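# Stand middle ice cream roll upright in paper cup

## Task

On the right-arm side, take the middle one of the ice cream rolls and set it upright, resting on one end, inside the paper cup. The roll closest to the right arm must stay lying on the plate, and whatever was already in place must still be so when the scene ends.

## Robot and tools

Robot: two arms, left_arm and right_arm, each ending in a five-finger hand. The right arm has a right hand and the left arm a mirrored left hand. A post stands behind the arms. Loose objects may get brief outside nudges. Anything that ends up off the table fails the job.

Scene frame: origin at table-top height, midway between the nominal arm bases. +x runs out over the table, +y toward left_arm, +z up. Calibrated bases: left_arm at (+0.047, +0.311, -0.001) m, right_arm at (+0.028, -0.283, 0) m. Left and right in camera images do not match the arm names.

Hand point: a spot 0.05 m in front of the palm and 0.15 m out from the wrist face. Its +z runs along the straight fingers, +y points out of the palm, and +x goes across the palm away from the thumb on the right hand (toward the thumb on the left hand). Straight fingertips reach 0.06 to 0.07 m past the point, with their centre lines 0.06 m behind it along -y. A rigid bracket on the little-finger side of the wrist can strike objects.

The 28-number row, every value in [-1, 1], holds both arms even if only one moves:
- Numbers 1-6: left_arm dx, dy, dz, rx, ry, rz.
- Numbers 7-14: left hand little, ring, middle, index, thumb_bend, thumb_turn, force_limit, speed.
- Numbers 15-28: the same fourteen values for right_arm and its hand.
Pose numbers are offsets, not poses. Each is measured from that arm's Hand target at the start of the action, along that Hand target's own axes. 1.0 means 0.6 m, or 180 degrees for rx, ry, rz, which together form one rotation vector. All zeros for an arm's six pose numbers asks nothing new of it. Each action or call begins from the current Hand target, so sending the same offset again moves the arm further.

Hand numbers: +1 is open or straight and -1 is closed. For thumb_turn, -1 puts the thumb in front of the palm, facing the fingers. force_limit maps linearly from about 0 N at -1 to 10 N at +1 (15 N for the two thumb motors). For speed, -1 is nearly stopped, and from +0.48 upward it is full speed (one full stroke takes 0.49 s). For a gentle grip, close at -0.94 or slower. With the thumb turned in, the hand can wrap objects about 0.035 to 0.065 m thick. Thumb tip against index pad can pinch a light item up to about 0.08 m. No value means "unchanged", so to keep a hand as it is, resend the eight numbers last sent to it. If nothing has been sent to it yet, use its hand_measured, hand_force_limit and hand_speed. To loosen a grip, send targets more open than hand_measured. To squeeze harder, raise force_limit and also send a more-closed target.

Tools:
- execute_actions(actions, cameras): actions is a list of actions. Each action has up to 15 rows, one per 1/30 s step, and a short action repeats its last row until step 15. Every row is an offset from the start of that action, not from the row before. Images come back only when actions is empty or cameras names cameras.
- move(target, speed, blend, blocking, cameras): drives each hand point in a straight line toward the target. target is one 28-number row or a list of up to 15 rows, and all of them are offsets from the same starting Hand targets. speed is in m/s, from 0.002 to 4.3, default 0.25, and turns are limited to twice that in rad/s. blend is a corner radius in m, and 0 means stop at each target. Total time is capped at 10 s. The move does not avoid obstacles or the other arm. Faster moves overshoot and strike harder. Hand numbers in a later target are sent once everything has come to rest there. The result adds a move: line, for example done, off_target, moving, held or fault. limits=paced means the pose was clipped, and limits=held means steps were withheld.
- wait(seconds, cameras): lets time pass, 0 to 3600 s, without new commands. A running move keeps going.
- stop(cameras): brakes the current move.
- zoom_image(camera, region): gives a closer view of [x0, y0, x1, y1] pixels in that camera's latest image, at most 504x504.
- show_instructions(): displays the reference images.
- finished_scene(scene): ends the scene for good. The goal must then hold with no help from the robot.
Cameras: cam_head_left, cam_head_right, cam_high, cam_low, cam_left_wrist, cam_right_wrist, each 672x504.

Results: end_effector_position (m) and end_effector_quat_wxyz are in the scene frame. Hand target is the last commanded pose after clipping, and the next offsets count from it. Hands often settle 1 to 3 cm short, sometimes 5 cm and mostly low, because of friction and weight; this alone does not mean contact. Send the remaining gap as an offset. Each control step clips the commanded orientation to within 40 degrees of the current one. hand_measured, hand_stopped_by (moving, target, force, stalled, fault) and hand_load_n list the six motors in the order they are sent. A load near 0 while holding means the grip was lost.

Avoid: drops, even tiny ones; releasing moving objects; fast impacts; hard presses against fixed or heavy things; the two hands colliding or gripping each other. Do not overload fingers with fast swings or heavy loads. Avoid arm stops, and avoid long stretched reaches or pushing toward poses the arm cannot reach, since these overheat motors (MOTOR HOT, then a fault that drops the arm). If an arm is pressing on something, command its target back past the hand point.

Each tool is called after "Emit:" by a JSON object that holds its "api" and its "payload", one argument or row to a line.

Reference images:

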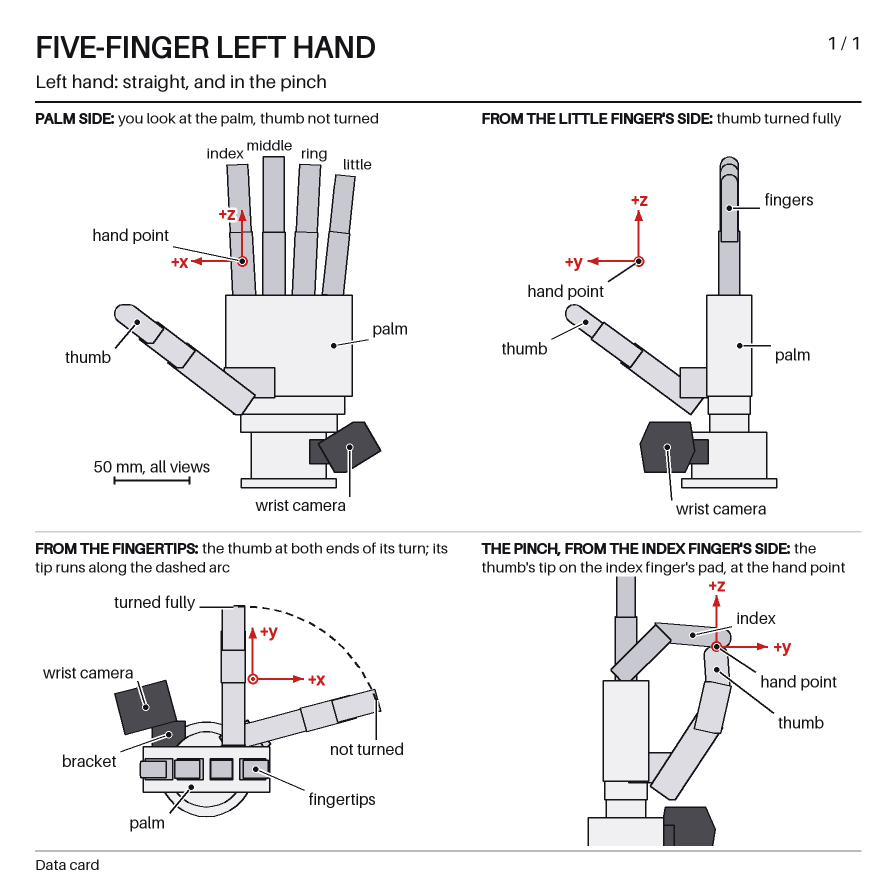

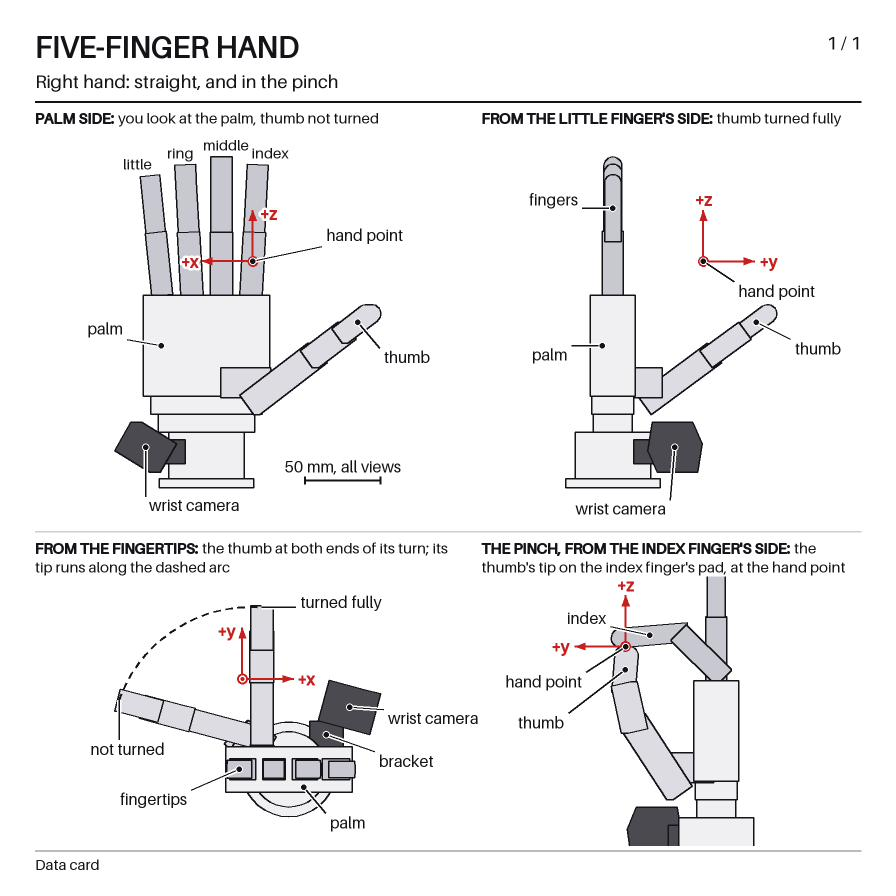

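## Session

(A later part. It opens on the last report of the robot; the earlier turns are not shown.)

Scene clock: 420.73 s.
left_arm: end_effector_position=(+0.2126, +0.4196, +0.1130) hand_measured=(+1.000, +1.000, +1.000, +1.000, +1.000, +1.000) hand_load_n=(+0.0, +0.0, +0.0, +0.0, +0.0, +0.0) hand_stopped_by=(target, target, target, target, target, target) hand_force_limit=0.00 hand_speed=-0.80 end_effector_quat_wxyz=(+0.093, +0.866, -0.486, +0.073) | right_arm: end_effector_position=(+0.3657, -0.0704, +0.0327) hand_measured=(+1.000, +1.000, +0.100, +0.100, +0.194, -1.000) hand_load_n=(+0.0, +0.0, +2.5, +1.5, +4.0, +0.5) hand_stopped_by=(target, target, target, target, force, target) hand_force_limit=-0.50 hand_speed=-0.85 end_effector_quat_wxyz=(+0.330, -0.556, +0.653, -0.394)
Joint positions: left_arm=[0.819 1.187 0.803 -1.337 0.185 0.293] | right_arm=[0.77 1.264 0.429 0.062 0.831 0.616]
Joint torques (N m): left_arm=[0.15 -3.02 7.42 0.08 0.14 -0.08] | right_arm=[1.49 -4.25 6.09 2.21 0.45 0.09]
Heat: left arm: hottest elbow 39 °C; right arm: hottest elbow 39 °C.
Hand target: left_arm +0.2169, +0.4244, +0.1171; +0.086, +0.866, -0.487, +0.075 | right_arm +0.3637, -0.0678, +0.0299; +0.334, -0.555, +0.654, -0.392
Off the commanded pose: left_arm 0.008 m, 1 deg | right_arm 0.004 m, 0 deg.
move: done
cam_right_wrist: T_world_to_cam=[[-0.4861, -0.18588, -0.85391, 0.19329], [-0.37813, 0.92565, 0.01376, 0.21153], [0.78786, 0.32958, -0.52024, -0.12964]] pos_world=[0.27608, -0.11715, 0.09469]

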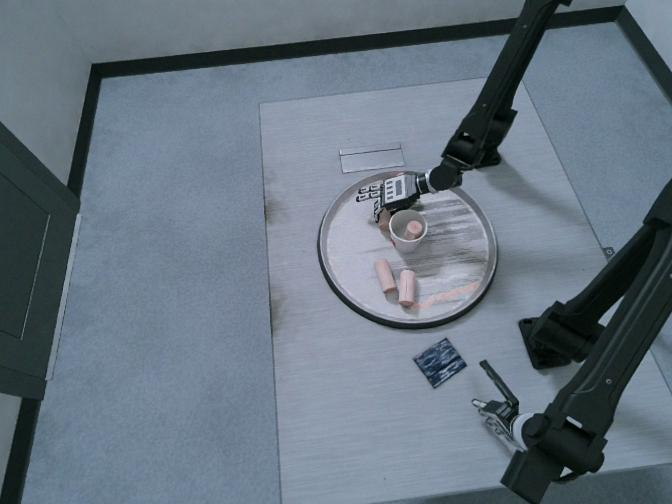

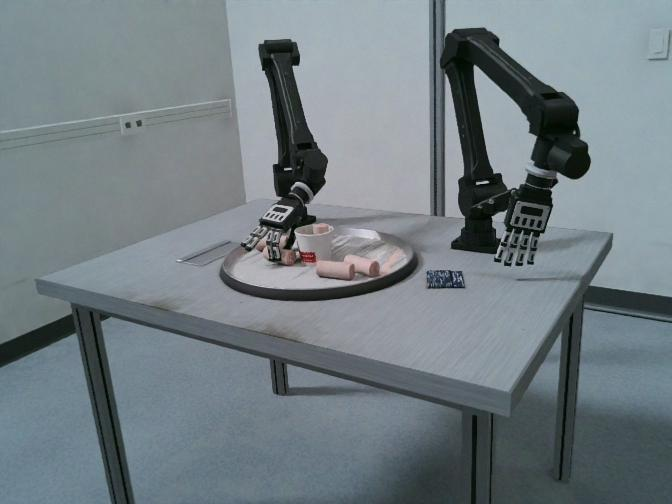

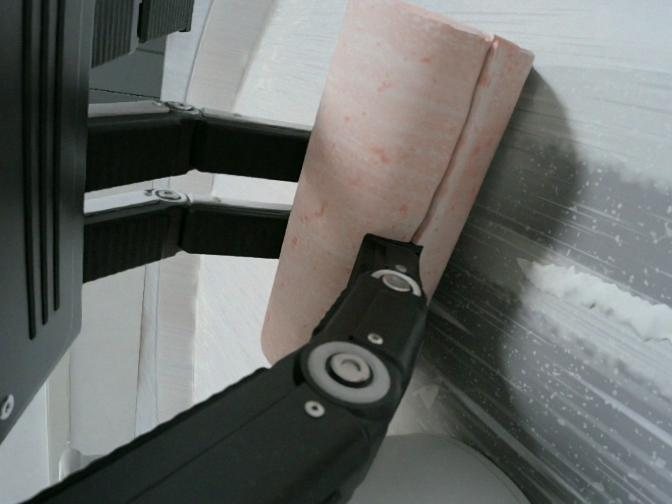

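Emit:
{"api": "move", "payload": {
  "target": [0,0,0,0,0,0,1,1,1,1,1,1,0,-0.8,0,-0.0515,-0.0274,0,0,0,1,1,0.1,0.1,-0.1,-1,-0.5,-0.85],
  "speed": 0.06,
  "cameras": ["cam_high","cam_low","cam_right_wrist"]
}}

Emit:
{"api": "zoom_image", "payload": {
  "camera": "cam_low",
  "region": [210, 180, 370, 300]
}}

Emit:
{"api": "zoom_image", "payload": {
  "camera": "cam_high",
  "region": [320, 140, 450, 270]
}}

Scene clock: 427.33 s.
left_arm: end_effector_position=(+0.2126, +0.4196, +0.1130) hand_measured=(+1.000, +1.000, +1.000, +1.000, +1.000, +1.000) hand_load_n=(+0.0, +0.0, +0.0, +0.0, +0.0, +0.0) hand_stopped_by=(target, target, target, target, target, target) hand_force_limit=0.00 hand_speed=-0.80 end_effector_quat_wxyz=(+0.093, +0.866, -0.486, +0.073) | right_arm: end_effector_position=(+0.3550, -0.0819, +0.0488) hand_measured=(+1.000, +1.000, +0.100, +0.100, +0.194, -1.000) hand_load_n=(+0.0, +0.0, +0.0, +0.0, +0.0, +0.0) hand_stopped_by=(target, target, target, target, force, target) hand_force_limit=-0.50 hand_speed=-0.85 end_effector_quat_wxyz=(+0.317, -0.563, +0.652, -0.396)
Joint positions: left_arm=[0.819 1.187 0.803 -1.337 0.185 0.293] | right_arm=[0.77 1.166 0.434 -0.071 0.831 0.616]
Joint torques (N m): left_arm=[0.38 -2.73 7.43 0.12 0.12 -0.09] | right_arm=[1.49 -4.37 9.85 1.21 0.46 0.09]
Heat: left arm: hottest elbow 39 °C; right arm: hottest elbow 38 °C.
Hand target: left_arm +0.2169, +0.4244, +0.1171; +0.086, +0.866, -0.487, +0.075 | right_arm +0.3637, -0.0678, +0.0648; +0.333, -0.555, +0.654, -0.392
Off the commanded pose: left_arm 0.008 m, 1 deg | right_arm 0.023 m, 2 deg.
move: off_target (right_arm)
cam_right_wrist: T_world_to_cam=[[-0.50406, -0.2053, -0.83891, 0.20374], [-0.378, 0.9258, 0.00057, 0.21845], [0.77655, 0.3174, -0.54426, -0.10482]] pos_world=[0.26667, -0.12715, 0.11374]

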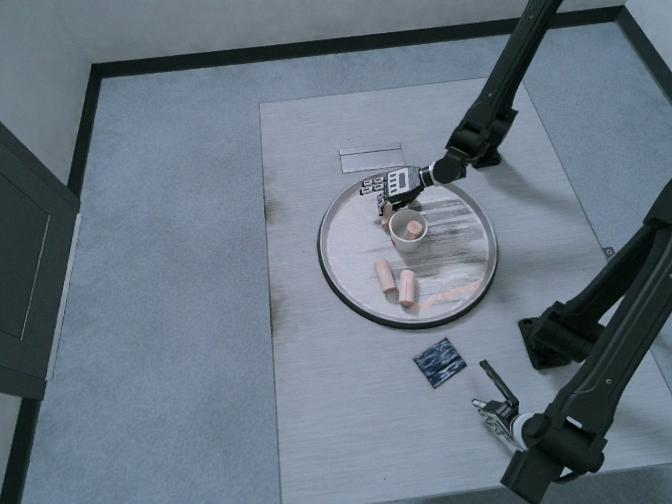

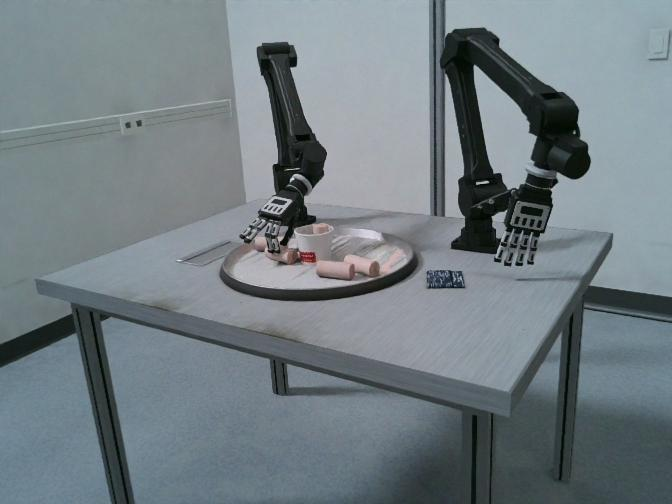

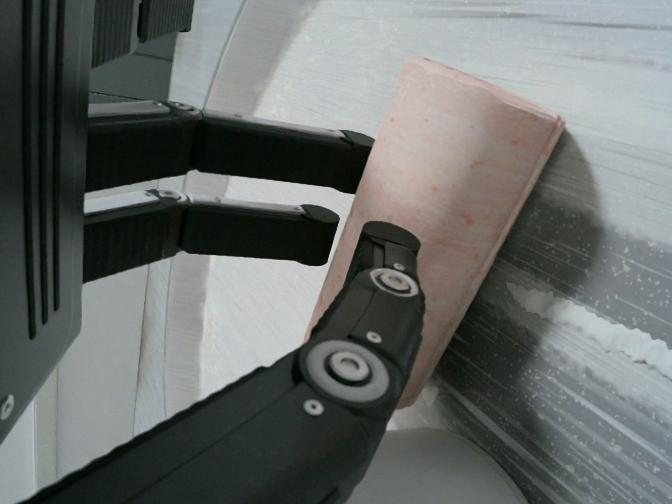

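Scaled by 3.150 from the camera's image (finer frame: 960x720).

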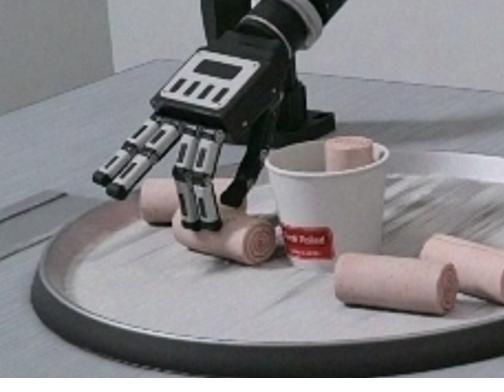

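Scaled by 3.877 from the camera's image (finer frame: 960x720).

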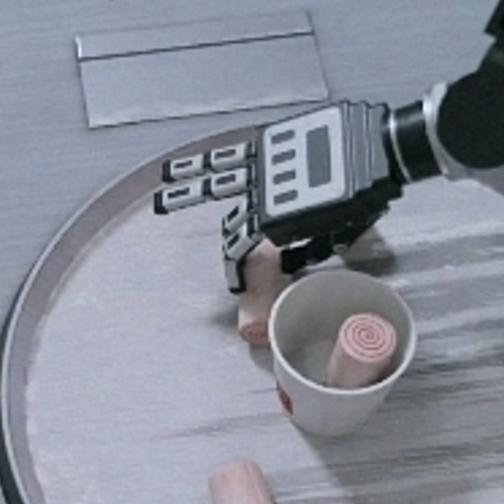

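Emit:
{"api": "move", "payload": {
  "target": [0,0,0,0,0,0,1,1,1,1,1,1,0,-0.8,0,-0.0736,-0.0391,0,0,0,1,1,0.1,0.1,-0.1,-1,-0.5,-0.85],
  "speed": 0.1,
  "cameras": ["cam_high","cam_low","cam_right_wrist"]
}}

Emit:
{"api": "zoom_image", "payload": {
  "camera": "cam_low",
  "region": [210, 180, 370, 300]
}}

Emit:
{"api": "zoom_image", "payload": {
  "camera": "cam_high",
  "region": [320, 140, 450, 270]
}}

Scene clock: 442.90 s.
left_arm: end_effector_position=(+0.2126, +0.4196, +0.1130) hand_measured=(+1.000, +1.000, +1.000, +1.000, +1.000, +1.000) hand_load_n=(+0.0, +0.0, +0.0, +0.0, +0.0, +0.0) hand_stopped_by=(target, target, target, target, target, target) hand_force_limit=0.00 hand_speed=-0.80 end_effector_quat_wxyz=(+0.093, +0.866, -0.486, +0.073) | right_arm: end_effector_position=(+0.3569, -0.0799, +0.0984) hand_measured=(+1.000, +1.000, +0.100, +0.100, +0.194, -1.000) hand_load_n=(+0.0, +0.0, +0.0, +0.0, +0.0, +0.0) hand_stopped_by=(target, target, target, target, force, target) hand_force_limit=-0.50 hand_speed=-0.85 end_effector_quat_wxyz=(+0.319, -0.563, +0.652, -0.396)
Joint positions: left_arm=[0.819 1.187 0.803 -1.337 0.185 0.293] | right_arm=[0.77 1.049 0.517 -0.268 0.831 0.616]
Joint torques (N m): left_arm=[0.21 -2.61 7.36 0.14 0.14 -0.08] | right_arm=[1.49 -3.6 10.8 1.2 0.45 0.08]
Heat: left arm: hottest elbow 39 °C; right arm: hottest elbow 38 °C.
Hand target: left_arm +0.2169, +0.4244, +0.1171; +0.086, +0.866, -0.487, +0.075 | right_arm +0.3638, -0.0679, +0.1148; +0.333, -0.555, +0.654, -0.392
Off the commanded pose: left_arm 0.008 m, 1 deg | right_arm 0.021 m, 2 deg.
move: off_target (right_arm)
cam_right_wrist: T_world_to_cam=[[-0.50191, -0.20289, -0.84079, 0.24625], [-0.37795, 0.92582, 0.00221, 0.21713], [0.77797, 0.31889, -0.54136, -0.0806]] pos_world=[0.26836, -0.12536, 0.16293]

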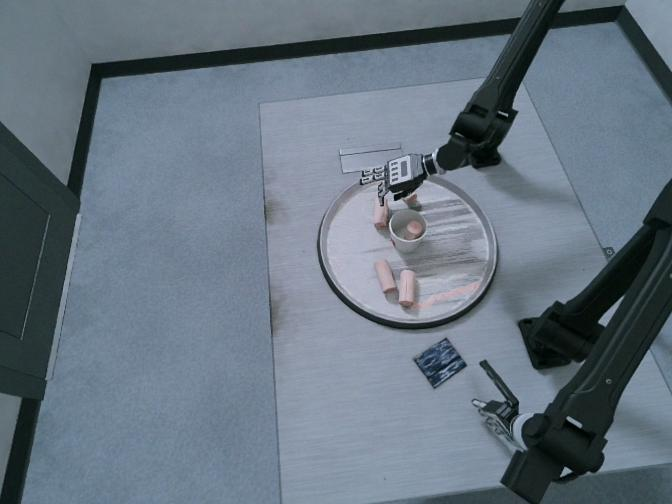

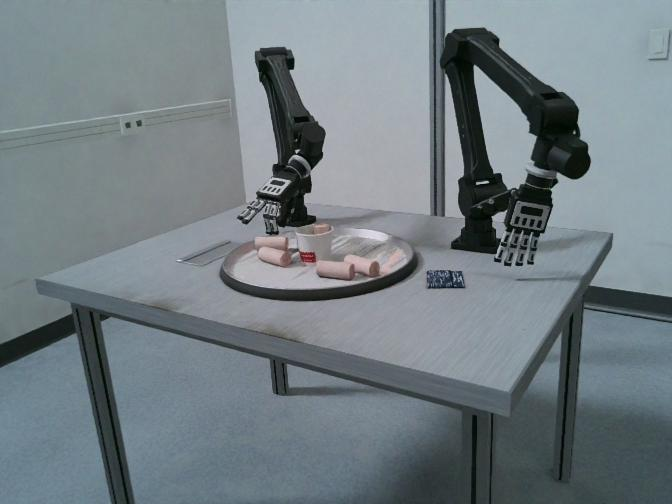

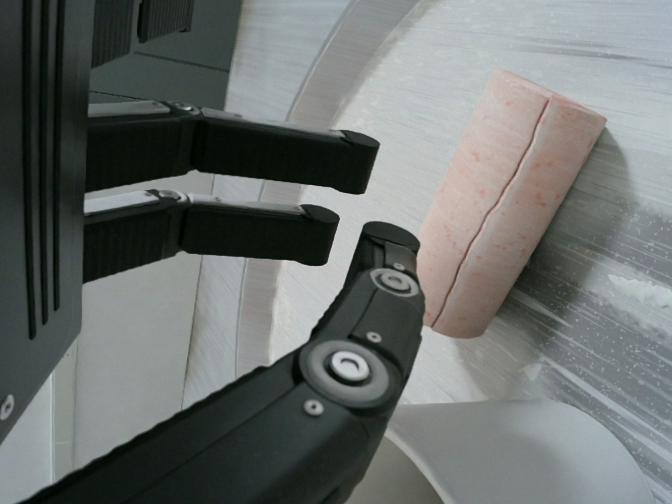

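Scaled by 3.150 from the camera's image (finer frame: 960x720).

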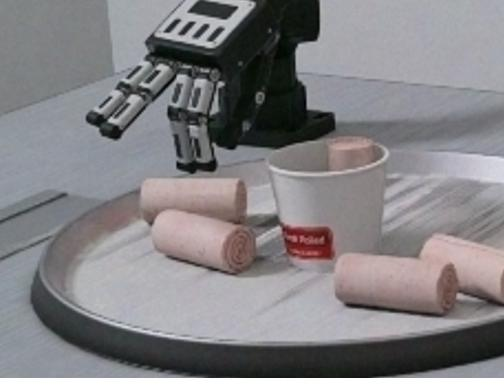

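Scaled by 3.877 from the camera's image (finer frame: 960x720).

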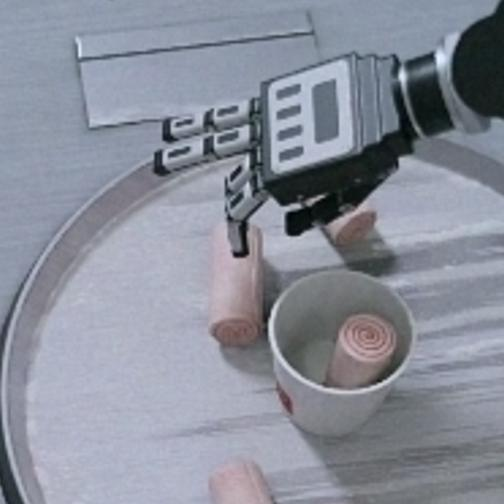

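Emit:
{"api": "move", "payload": {
  "target": [0,0,0,0,0,0,1,1,1,1,1,1,0,-0.8,0.0078,0.0308,0.03,0.0444,0,0,1,1,0.65,0.65,0.55,-1,-0.5,-0.4],
  "speed": 0.1,
  "cameras": ["cam_head_right","cam_right_wrist"]
}}

Scene clock: 474.40 s.
left_arm: end_effector_position=(+0.2126, +0.4196, +0.1130) hand_measured=(+1.000, +1.000, +1.000, +1.000, +1.000, +1.000) hand_load_n=(+0.0, +0.0, +0.0, +0.0, +0.0, +0.0) hand_stopped_by=(target, target, target, target, target, target) hand_force_limit=0.00 hand_speed=-0.80 end_effector_quat_wxyz=(+0.093, +0.866, -0.486, +0.073) | right_arm: end_effector_position=(+0.3734, -0.0775, +0.0936) hand_measured=(+1.000, +1.000, +0.650, +0.650, +0.550, -1.000) hand_load_n=(+0.0, +0.0, +0.0, +0.0, +0.0, +0.0) hand_stopped_by=(target, target, target, target, target, target) hand_force_limit=-0.50 hand_speed=-0.40 end_effector_quat_wxyz=(+0.371, -0.523, +0.632, -0.436)
Joint positions: left_arm=[0.819 1.187 0.803 -1.337 0.185 0.293] | right_arm=[0.79 1.109 0.427 0.072 0.925 0.522]
Joint torques (N m): left_arm=[0.26 -2.84 7.36 0.09 0.13 -0.08] | right_arm=[2.08 -3.08 6.99 2.48 0.46 -0.11]
Heat: left arm: hottest elbow 40 °C; right arm: hottest elbow 40 °C.
Hand target: left_arm +0.2169, +0.4244, +0.1171; +0.086, +0.866, -0.487, +0.075 | right_arm +0.3701, -0.0736, +0.0901; +0.371, -0.530, +0.625, -0.437
Off the commanded pose: left_arm 0.008 m, 1 deg | right_arm 0.006 m, 1 deg.
move: done
cam_right_wrist: T_world_to_cam=[[-0.36555, -0.18388, -0.91245, 0.20833], [-0.36269, 0.93095, -0.0423, 0.21998], [0.85722, 0.31548, -0.40699, -0.13922]] pos_world=[0.27528, -0.12257, 0.14273]

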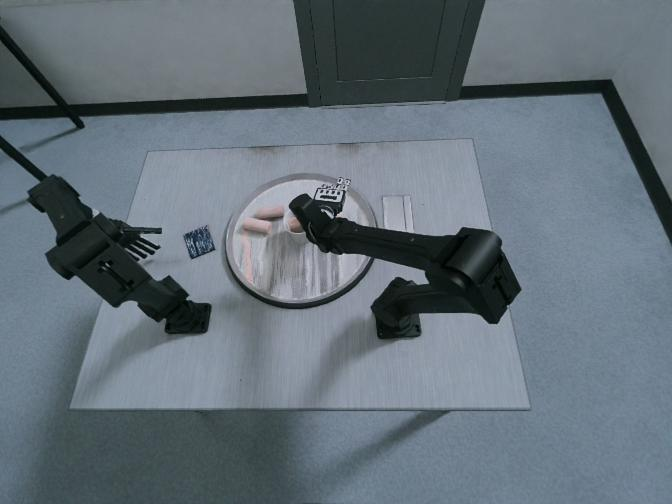

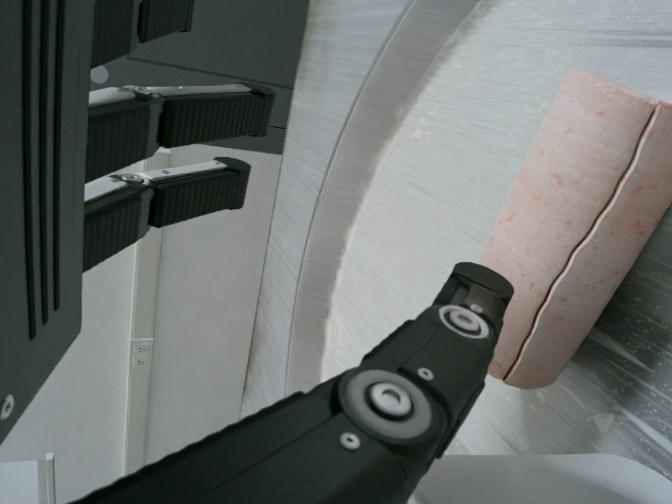

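Emit:
{"api": "move", "payload": {
  "target": [0,0,0,0,0,0,1,1,1,1,1,1,0,-0.8,-0.004,0.0728,0.025,0,0,0,1,1,0.65,0.65,0.55,-1,-0.5,-0.4],
  "speed": 0.1,
  "cameras": ["cam_high","cam_low","cam_right_wrist"]
}}

Emit:
{"api": "zoom_image", "payload": {
  "camera": "cam_low",
  "region": [210, 180, 370, 300]
}}

Scene clock: 479.57 s.
left_arm: end_effector_position=(+0.2126, +0.4196, +0.1130) hand_measured=(+1.000, +1.000, +1.000, +1.000, +1.000, +1.000) hand_load_n=(+0.0, +0.0, +0.0, +0.0, +0.0, +0.0) hand_stopped_by=(target, target, target, target, target, target) hand_force_limit=0.00 hand_speed=-0.80 end_effector_quat_wxyz=(+0.093, +0.866, -0.486, +0.073) | right_arm: end_effector_position=(+0.3727, -0.0756, +0.0447) hand_measured=(+1.000, +1.000, +0.650, +0.650, +0.550, -1.000) hand_load_n=(+0.0, +0.0, +0.0, +0.0, +0.0, +0.0) hand_stopped_by=(target, target, target, target, target, target) hand_force_limit=-0.50 hand_speed=-0.40 end_effector_quat_wxyz=(+0.367, -0.527, +0.629, -0.438)
Joint positions: left_arm=[0.819 1.187 0.803 -1.337 0.185 0.293] | right_arm=[0.797 1.279 0.371 0.286 0.931 0.521]
Joint torques (N m): left_arm=[0.09 -3.02 7.41 0.1 0.13 -0.09] | right_arm=[2.14 -4.31 5.75 2.48 0.47 -0.05]
Heat: left arm: hottest elbow 40 °C; right arm: hottest elbow 40 °C.
Hand target: left_arm +0.2169, +0.4244, +0.1171; +0.086, +0.866, -0.487, +0.075 | right_arm +0.3696, -0.0711, +0.0438; +0.371, -0.531, +0.625, -0.437
Off the commanded pose: left_arm 0.008 m, 1 deg | right_arm 0.005 m, 1 deg.
move: done
cam_right_wrist: T_world_to_cam=[[-0.36993, -0.19558, -0.90824, 0.16429], [-0.36523, 0.9295, -0.05139, 0.21716], [0.85426, 0.3127, -0.41528, -0.15793]] pos_world=[0.275, -0.12033, 0.09479]

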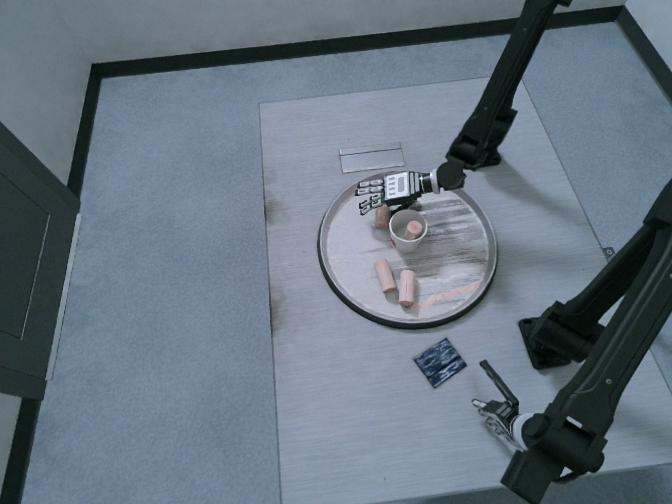

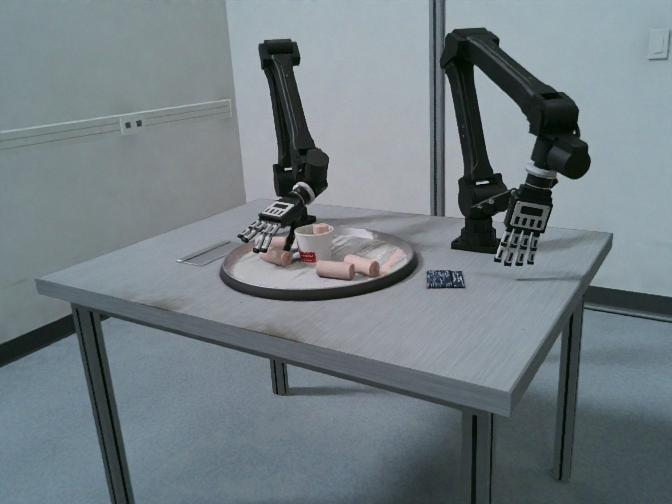

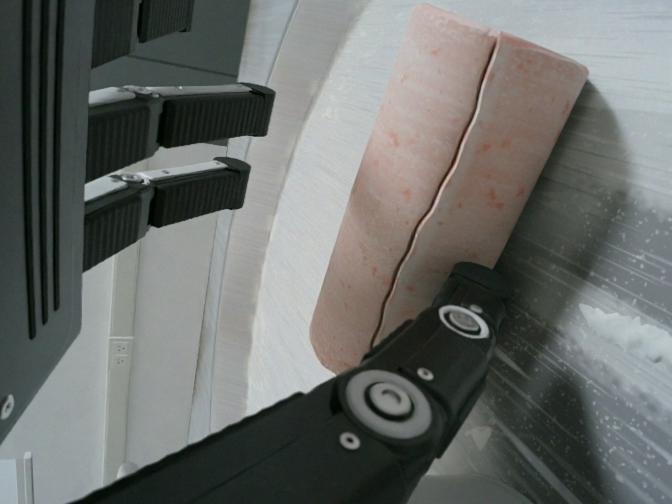

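Scaled by 3.150 from the camera's image (finer frame: 960x720).

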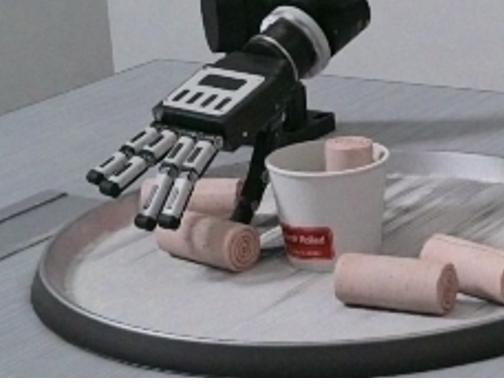

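Emit:
{"api": "move", "payload": {
  "target": [0,0,0,0,0,0,1,1,1,1,1,1,0,-0.8,0,0.0259,0.0094,0,0,0,1,1,0.65,0.65,0.55,-1,-0.5,-0.4],
  "speed": 0.05,
  "cameras": ["cam_high","cam_low","cam_right_wrist"]
}}

Emit:
{"api": "zoom_image", "payload": {
  "camera": "cam_low",
  "region": [230, 210, 330, 285]
}}

Scene clock: 493.87 s.
left_arm: end_effector_position=(+0.2126, +0.4196, +0.1130) hand_measured=(+1.000, +1.000, +1.000, +1.000, +1.000, +1.000) hand_load_n=(+0.0, +0.0, +0.0, +0.0, -0.5, +0.0) hand_stopped_by=(target, target, target, target, target, target) hand_force_limit=0.00 hand_speed=-0.80 end_effector_quat_wxyz=(+0.093, +0.866, -0.486, +0.073) | right_arm: end_effector_position=(+0.3732, -0.0750, +0.0298) hand_measured=(+1.000, +1.000, +0.650, +0.650, +0.550, -1.000) hand_load_n=(+0.0, +0.0, +0.0, +0.0, +0.0, +0.0) hand_stopped_by=(target, target, target, target, target, target) hand_force_limit=-0.50 hand_speed=-0.40 end_effector_quat_wxyz=(+0.369, -0.526, +0.630, -0.438)
Joint positions: left_arm=[0.819 1.187 0.803 -1.337 0.185 0.293] | right_arm=[0.797 1.343 0.356 0.371 0.931 0.521]
Joint torques (N m): left_arm=[0.21 -3.02 7.36 0.08 0.13 -0.09] | right_arm=[2.08 -4.31 5.2 2.47 0.47 -0.04]
Heat: left arm: hottest elbow 40 °C; right arm: hottest elbow 39 °C.
Hand target: left_arm +0.2169, +0.4244, +0.1171; +0.086, +0.866, -0.487, +0.075 | right_arm +0.3696, -0.0710, +0.0274; +0.371, -0.531, +0.625, -0.437
Off the commanded pose: left_arm 0.008 m, 1 deg | right_arm 0.006 m, 1 deg.
move: done
cam_right_wrist: T_world_to_cam=[[-0.36694, -0.19229, -0.91016, 0.15033], [-0.36512, 0.92966, -0.04921, 0.21588], [0.8556, 0.31426, -0.41134, -0.16527]] pos_world=[0.27539, -0.11985, 0.07947]

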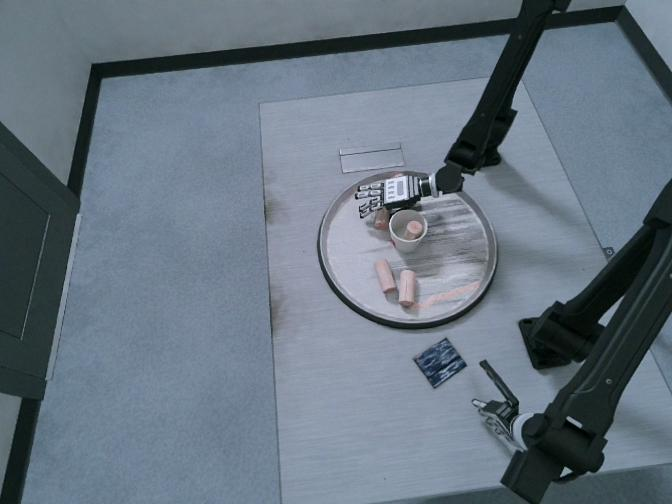

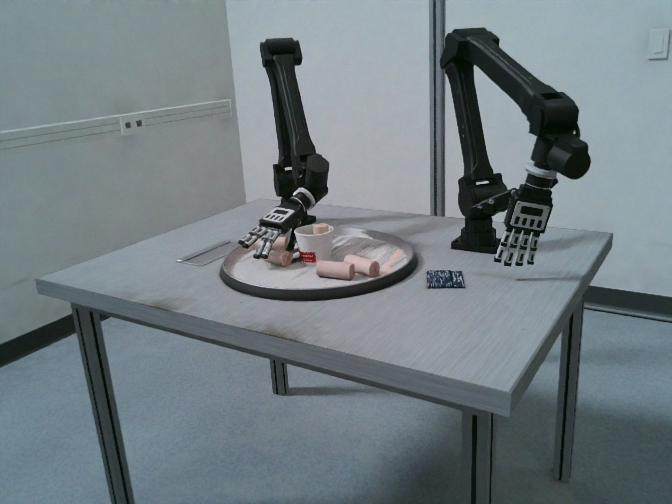

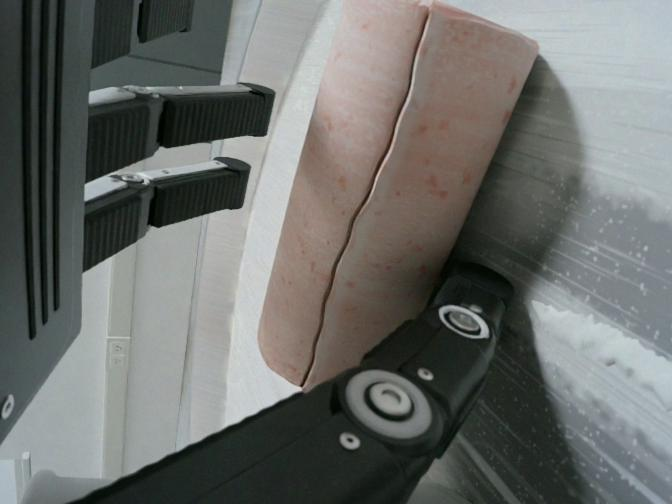

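Scaled by 5.040 from the camera's image (finer frame: 960x720).

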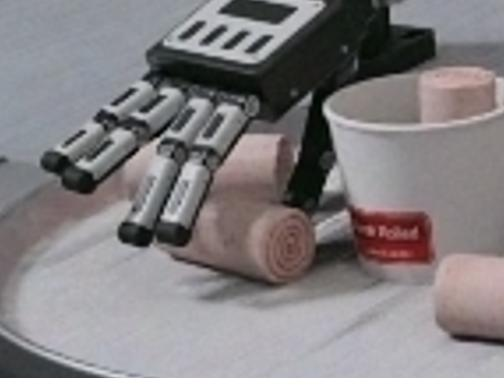

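Emit:
{"api": "move", "payload": {
  "target": [
    [0,0,0,0,0,0,1,1,1,1,1,1,0,-0.8,0,0.0063,0.0023,0,0,0,1,1,0.65,0.65,0.55,-1,-0.5,-0.4],
    [0,0,0,0,0,0,1,1,1,1,1,1,0,-0.8,0,0.0063,0.0023,0,0,0,1,1,0.1,0.1,0.0,-1,-0.4,-0.85]
  ],
  "speed": 0.05,
  "cameras": ["cam_low","cam_right_wrist"]
}}

Emit:
{"api": "zoom_image", "payload": {
  "camera": "cam_low",
  "region": [230, 210, 330, 285]
}}

Scene clock: 505.63 s.
left_arm: end_effector_position=(+0.2126, +0.4196, +0.1130) hand_measured=(+1.000, +1.000, +1.000, +1.000, +1.000, +1.000) hand_load_n=(+0.0, +0.0, +0.0, +0.0, +0.0, +0.0) hand_stopped_by=(target, target, target, target, target, target) hand_force_limit=0.00 hand_speed=-0.80 end_effector_quat_wxyz=(+0.093, +0.866, -0.486, +0.073) | right_arm: end_effector_position=(+0.3747, -0.0733, +0.0287) hand_measured=(+1.000, +1.000, +0.100, +0.100, +0.244, -1.000) hand_load_n=(+0.0, +0.0, +2.0, +2.0, +4.5, +0.0) hand_stopped_by=(target, target, target, target, force, target) hand_force_limit=-0.40 hand_speed=-0.85 end_effector_quat_wxyz=(+0.372, -0.523, +0.630, -0.437)
Joint positions: left_arm=[0.819 1.187 0.803 -1.337 0.185 0.293] | right_arm=[0.797 1.357 0.356 0.393 0.931 0.521]
Joint torques (N m): left_arm=[0.21 -2.96 7.39 0.1 0.14 -0.08] | right_arm=[2.08 -4.19 4.83 2.43 0.45 -0.05]
Heat: left arm: hottest elbow 40 °C; right arm: hottest elbow 38 °C.
Hand target: left_arm +0.2169, +0.4244, +0.1171; +0.086, +0.866, -0.487, +0.075 | right_arm +0.3696, -0.0711, +0.0233; +0.371, -0.531, +0.625, -0.437
Off the commanded pose: left_arm 0.008 m, 1 deg | right_arm 0.008 m, 1 deg.
move: done
cam_right_wrist: T_world_to_cam=[[-0.36181, -0.18654, -0.9134, 0.14876], [-0.36456, 0.93007, -0.04553, 0.21463], [0.85801, 0.31652, -0.40452, -0.16841]] pos_world=[0.27657, -0.11857, 0.07752]

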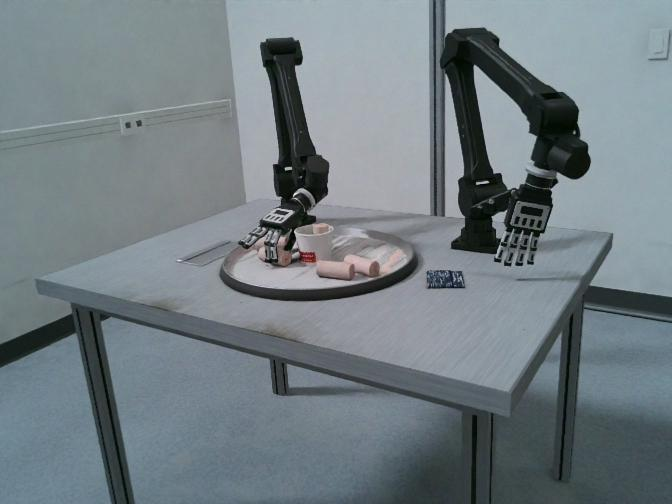

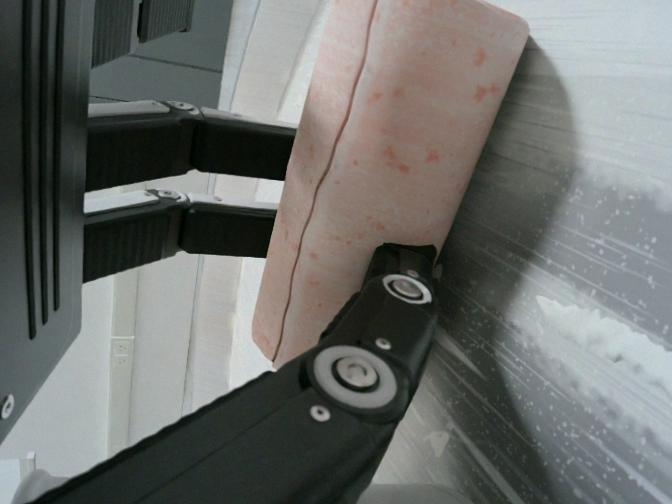

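Scaled by 5.040 from the camera's image (finer frame: 960x720).

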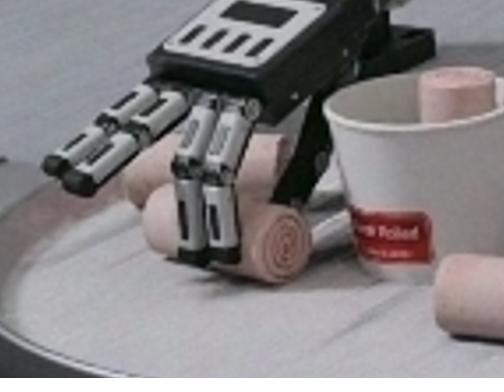

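Emit:
{"api": "move", "payload": {
  "target": [0,0,0,0,0,0,1,1,1,1,1,1,0,-0.8,0,-0.0548,-0.0199,0,0,0,1,1,0.1,0.1,0.0,-1,-0.4,-0.85],
  "speed": 0.03,
  "cameras": ["cam_low","cam_right_wrist"]
}}

Emit:
{"api": "zoom_image", "payload": {
  "camera": "cam_low",
  "region": [230, 210, 330, 285]
}}

Scene clock: 510.83 s.
left_arm: end_effector_position=(+0.2126, +0.4196, +0.1130) hand_measured=(+1.000, +1.000, +1.000, +1.000, +1.000, +1.000) hand_load_n=(+0.0, +0.0, +0.0, +0.0, +0.0, +0.0) hand_stopped_by=(target, target, target, target, target, target) hand_force_limit=0.00 hand_speed=-0.80 end_effector_quat_wxyz=(+0.093, +0.866, -0.486, +0.073) | right_arm: end_effector_position=(+0.3648, -0.0847, +0.0447) hand_measured=(+1.000, +1.000, +0.100, +0.100, +0.244, -1.000) hand_load_n=(+0.0, +0.0, +2.0, +2.0, +5.0, +0.0) hand_stopped_by=(target, target, target, target, force, target) hand_force_limit=-0.40 hand_speed=-0.85 end_effector_quat_wxyz=(+0.357, -0.534, +0.628, -0.439)
Joint positions: left_arm=[0.819 1.187 0.803 -1.337 0.185 0.293] | right_arm=[0.797 1.238 0.356 0.236 0.931 0.521]
Joint torques (N m): left_arm=[0.38 -2.78 7.41 0.18 0.15 -0.09] | right_arm=[2.08 -5.01 8.29 1.5 0.47 -0.05]
Heat: left arm: hottest elbow 40 °C; right arm: hottest elbow 38 °C.
Hand target: left_arm +0.2169, +0.4244, +0.1171; +0.086, +0.866, -0.487, +0.075 | right_arm +0.3697, -0.0711, +0.0584; +0.371, -0.530, +0.625, -0.437
Off the commanded pose: left_arm 0.008 m, 1 deg | right_arm 0.020 m, 2 deg.
move: off_target (right_arm)
cam_right_wrist: T_world_to_cam=[[-0.38417, -0.21191, -0.89861, 0.16295], [-0.36592, 0.92854, -0.06254, 0.22337], [0.84765, 0.3048, -0.43426, -0.14573]] pos_world=[0.26786, -0.12846, 0.09712]

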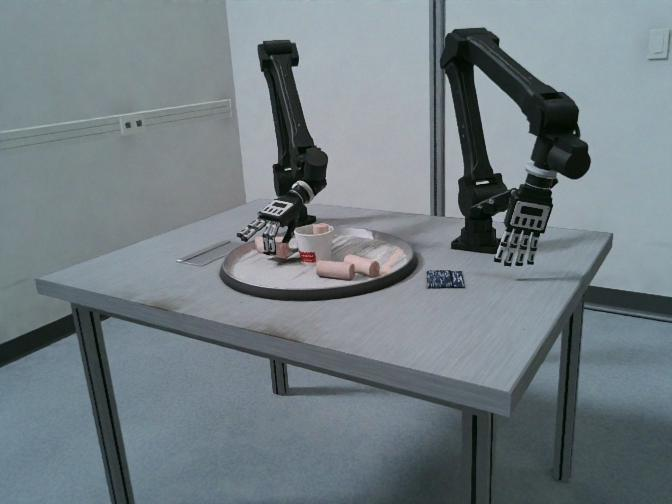

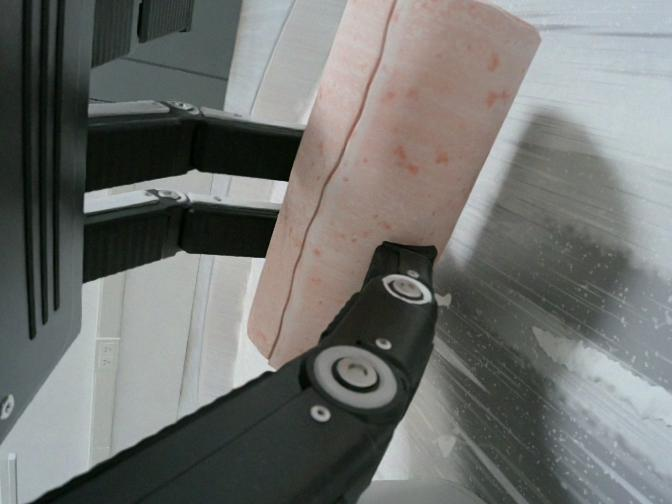

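Scaled by 5.040 from the camera's image (finer frame: 960x720).

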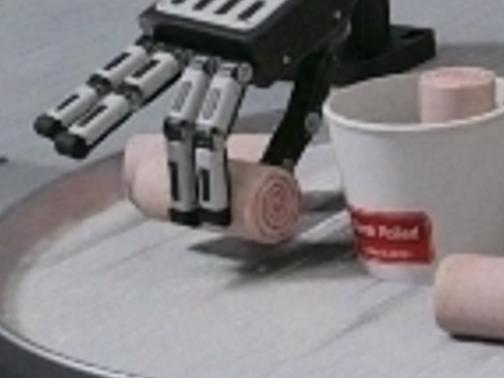

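Emit:
{"api": "move", "payload": {
  "target": [
    [0,0,0,0,0,0,1,1,1,1,1,1,0,-0.8,0,-0.0652,-0.0237,0,0,0,1,1,0.1,0.1,0.0,-1,-0.4,-0.85],
    [0,0,0,0,0,0,1,1,1,1,1,1,0,-0.8,-0.0138,-0.1148,0.1128,0,-0.2053,-0.0747,1,1,0.1,0.1,0.0,-1,-0.4,-0.85]
  ],
  "speed": [0.06,0.1],
  "blend": 0.01,
  "cameras": ["cam_head_left","cam_head_right","cam_high","cam_low","cam_right_wrist"]
}}

Scene clock: 532.40 s.
left_arm: end_effector_position=(+0.2126, +0.4196, +0.1130) hand_measured=(+1.000, +1.000, +1.000, +1.000, +1.000, +1.000) hand_load_n=(+0.0, +0.0, +0.0, +0.0, +0.0, +0.0) hand_stopped_by=(target, target, target, target, target, target) hand_force_limit=0.00 hand_speed=-0.80 end_effector_quat_wxyz=(+0.093, +0.866, -0.486, +0.073) | right_arm: end_effector_position=(+0.4324, -0.0790, +0.0779) hand_measured=(+1.000, +1.000, +0.100, +0.100, +0.244, -1.000) hand_load_n=(+0.0, +0.0, +2.0, +2.0, +5.0, +0.0) hand_stopped_by=(target, target, target, target, force, target) hand_force_limit=-0.40 hand_speed=-0.85 end_effector_quat_wxyz=(-0.481, +0.722, -0.421, +0.265)
Joint positions: left_arm=[0.819 1.187 0.803 -1.337 0.185 0.293] | right_arm=[0.272 1.253 0.461 0.376 -0.196 -0.062]
Joint torques (N m): left_arm=[0.21 -3.02 7.38 0.12 0.13 -0.08] | right_arm=[-0.44 -4.95 10.55 3.38 -0.25 -0.11]
Heat: left arm: hottest elbow 40 °C; right arm: hottest elbow 39 °C.
Hand target: left_arm +0.2169, +0.4244, +0.1171; +0.086, +0.866, -0.487, +0.075 | right_arm +0.4571, -0.0771, +0.0998; -0.497, +0.709, -0.410, +0.286
Off the commanded pose: left_arm 0.008 m, 1 deg | right_arm 0.033 m, 4 deg.
move: off_target (right_arm)
cam_right_wrist: T_world_to_cam=[[-0.20564, -0.39626, -0.89481, 0.12797], [-0.88272, 0.46986, -0.00521, 0.42778], [0.42251, 0.7888, -0.44641, 0.03263]] pos_world=[0.39014, -0.17603, 0.13131]

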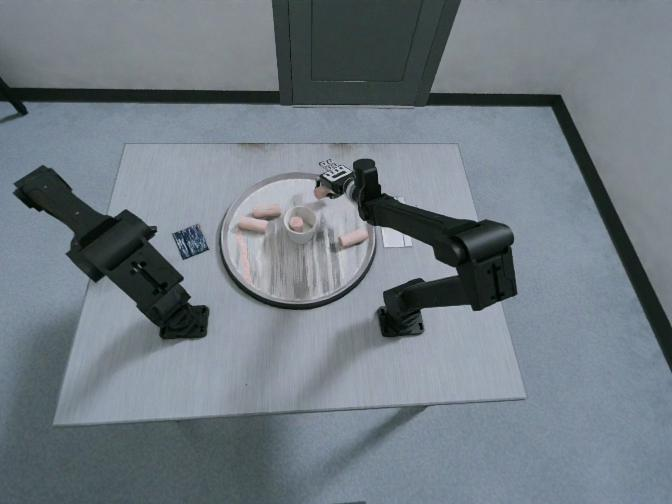

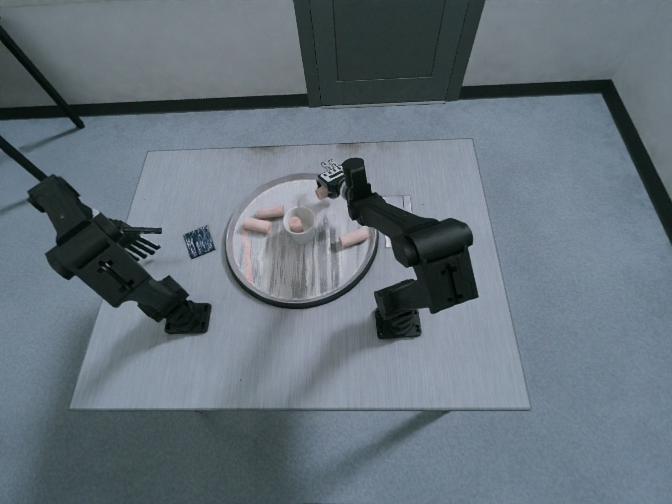

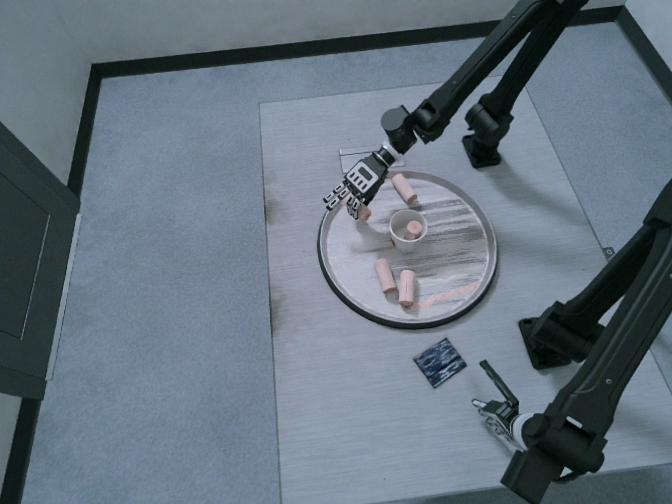

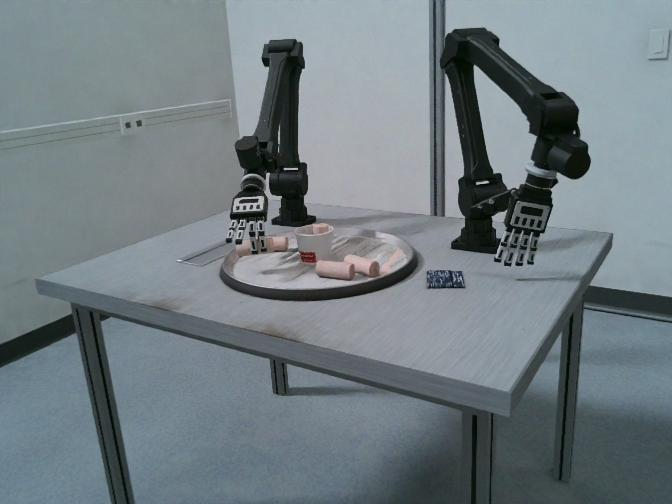

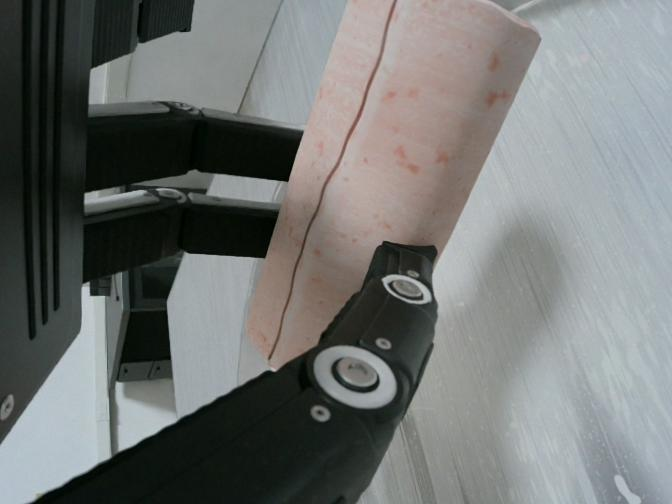

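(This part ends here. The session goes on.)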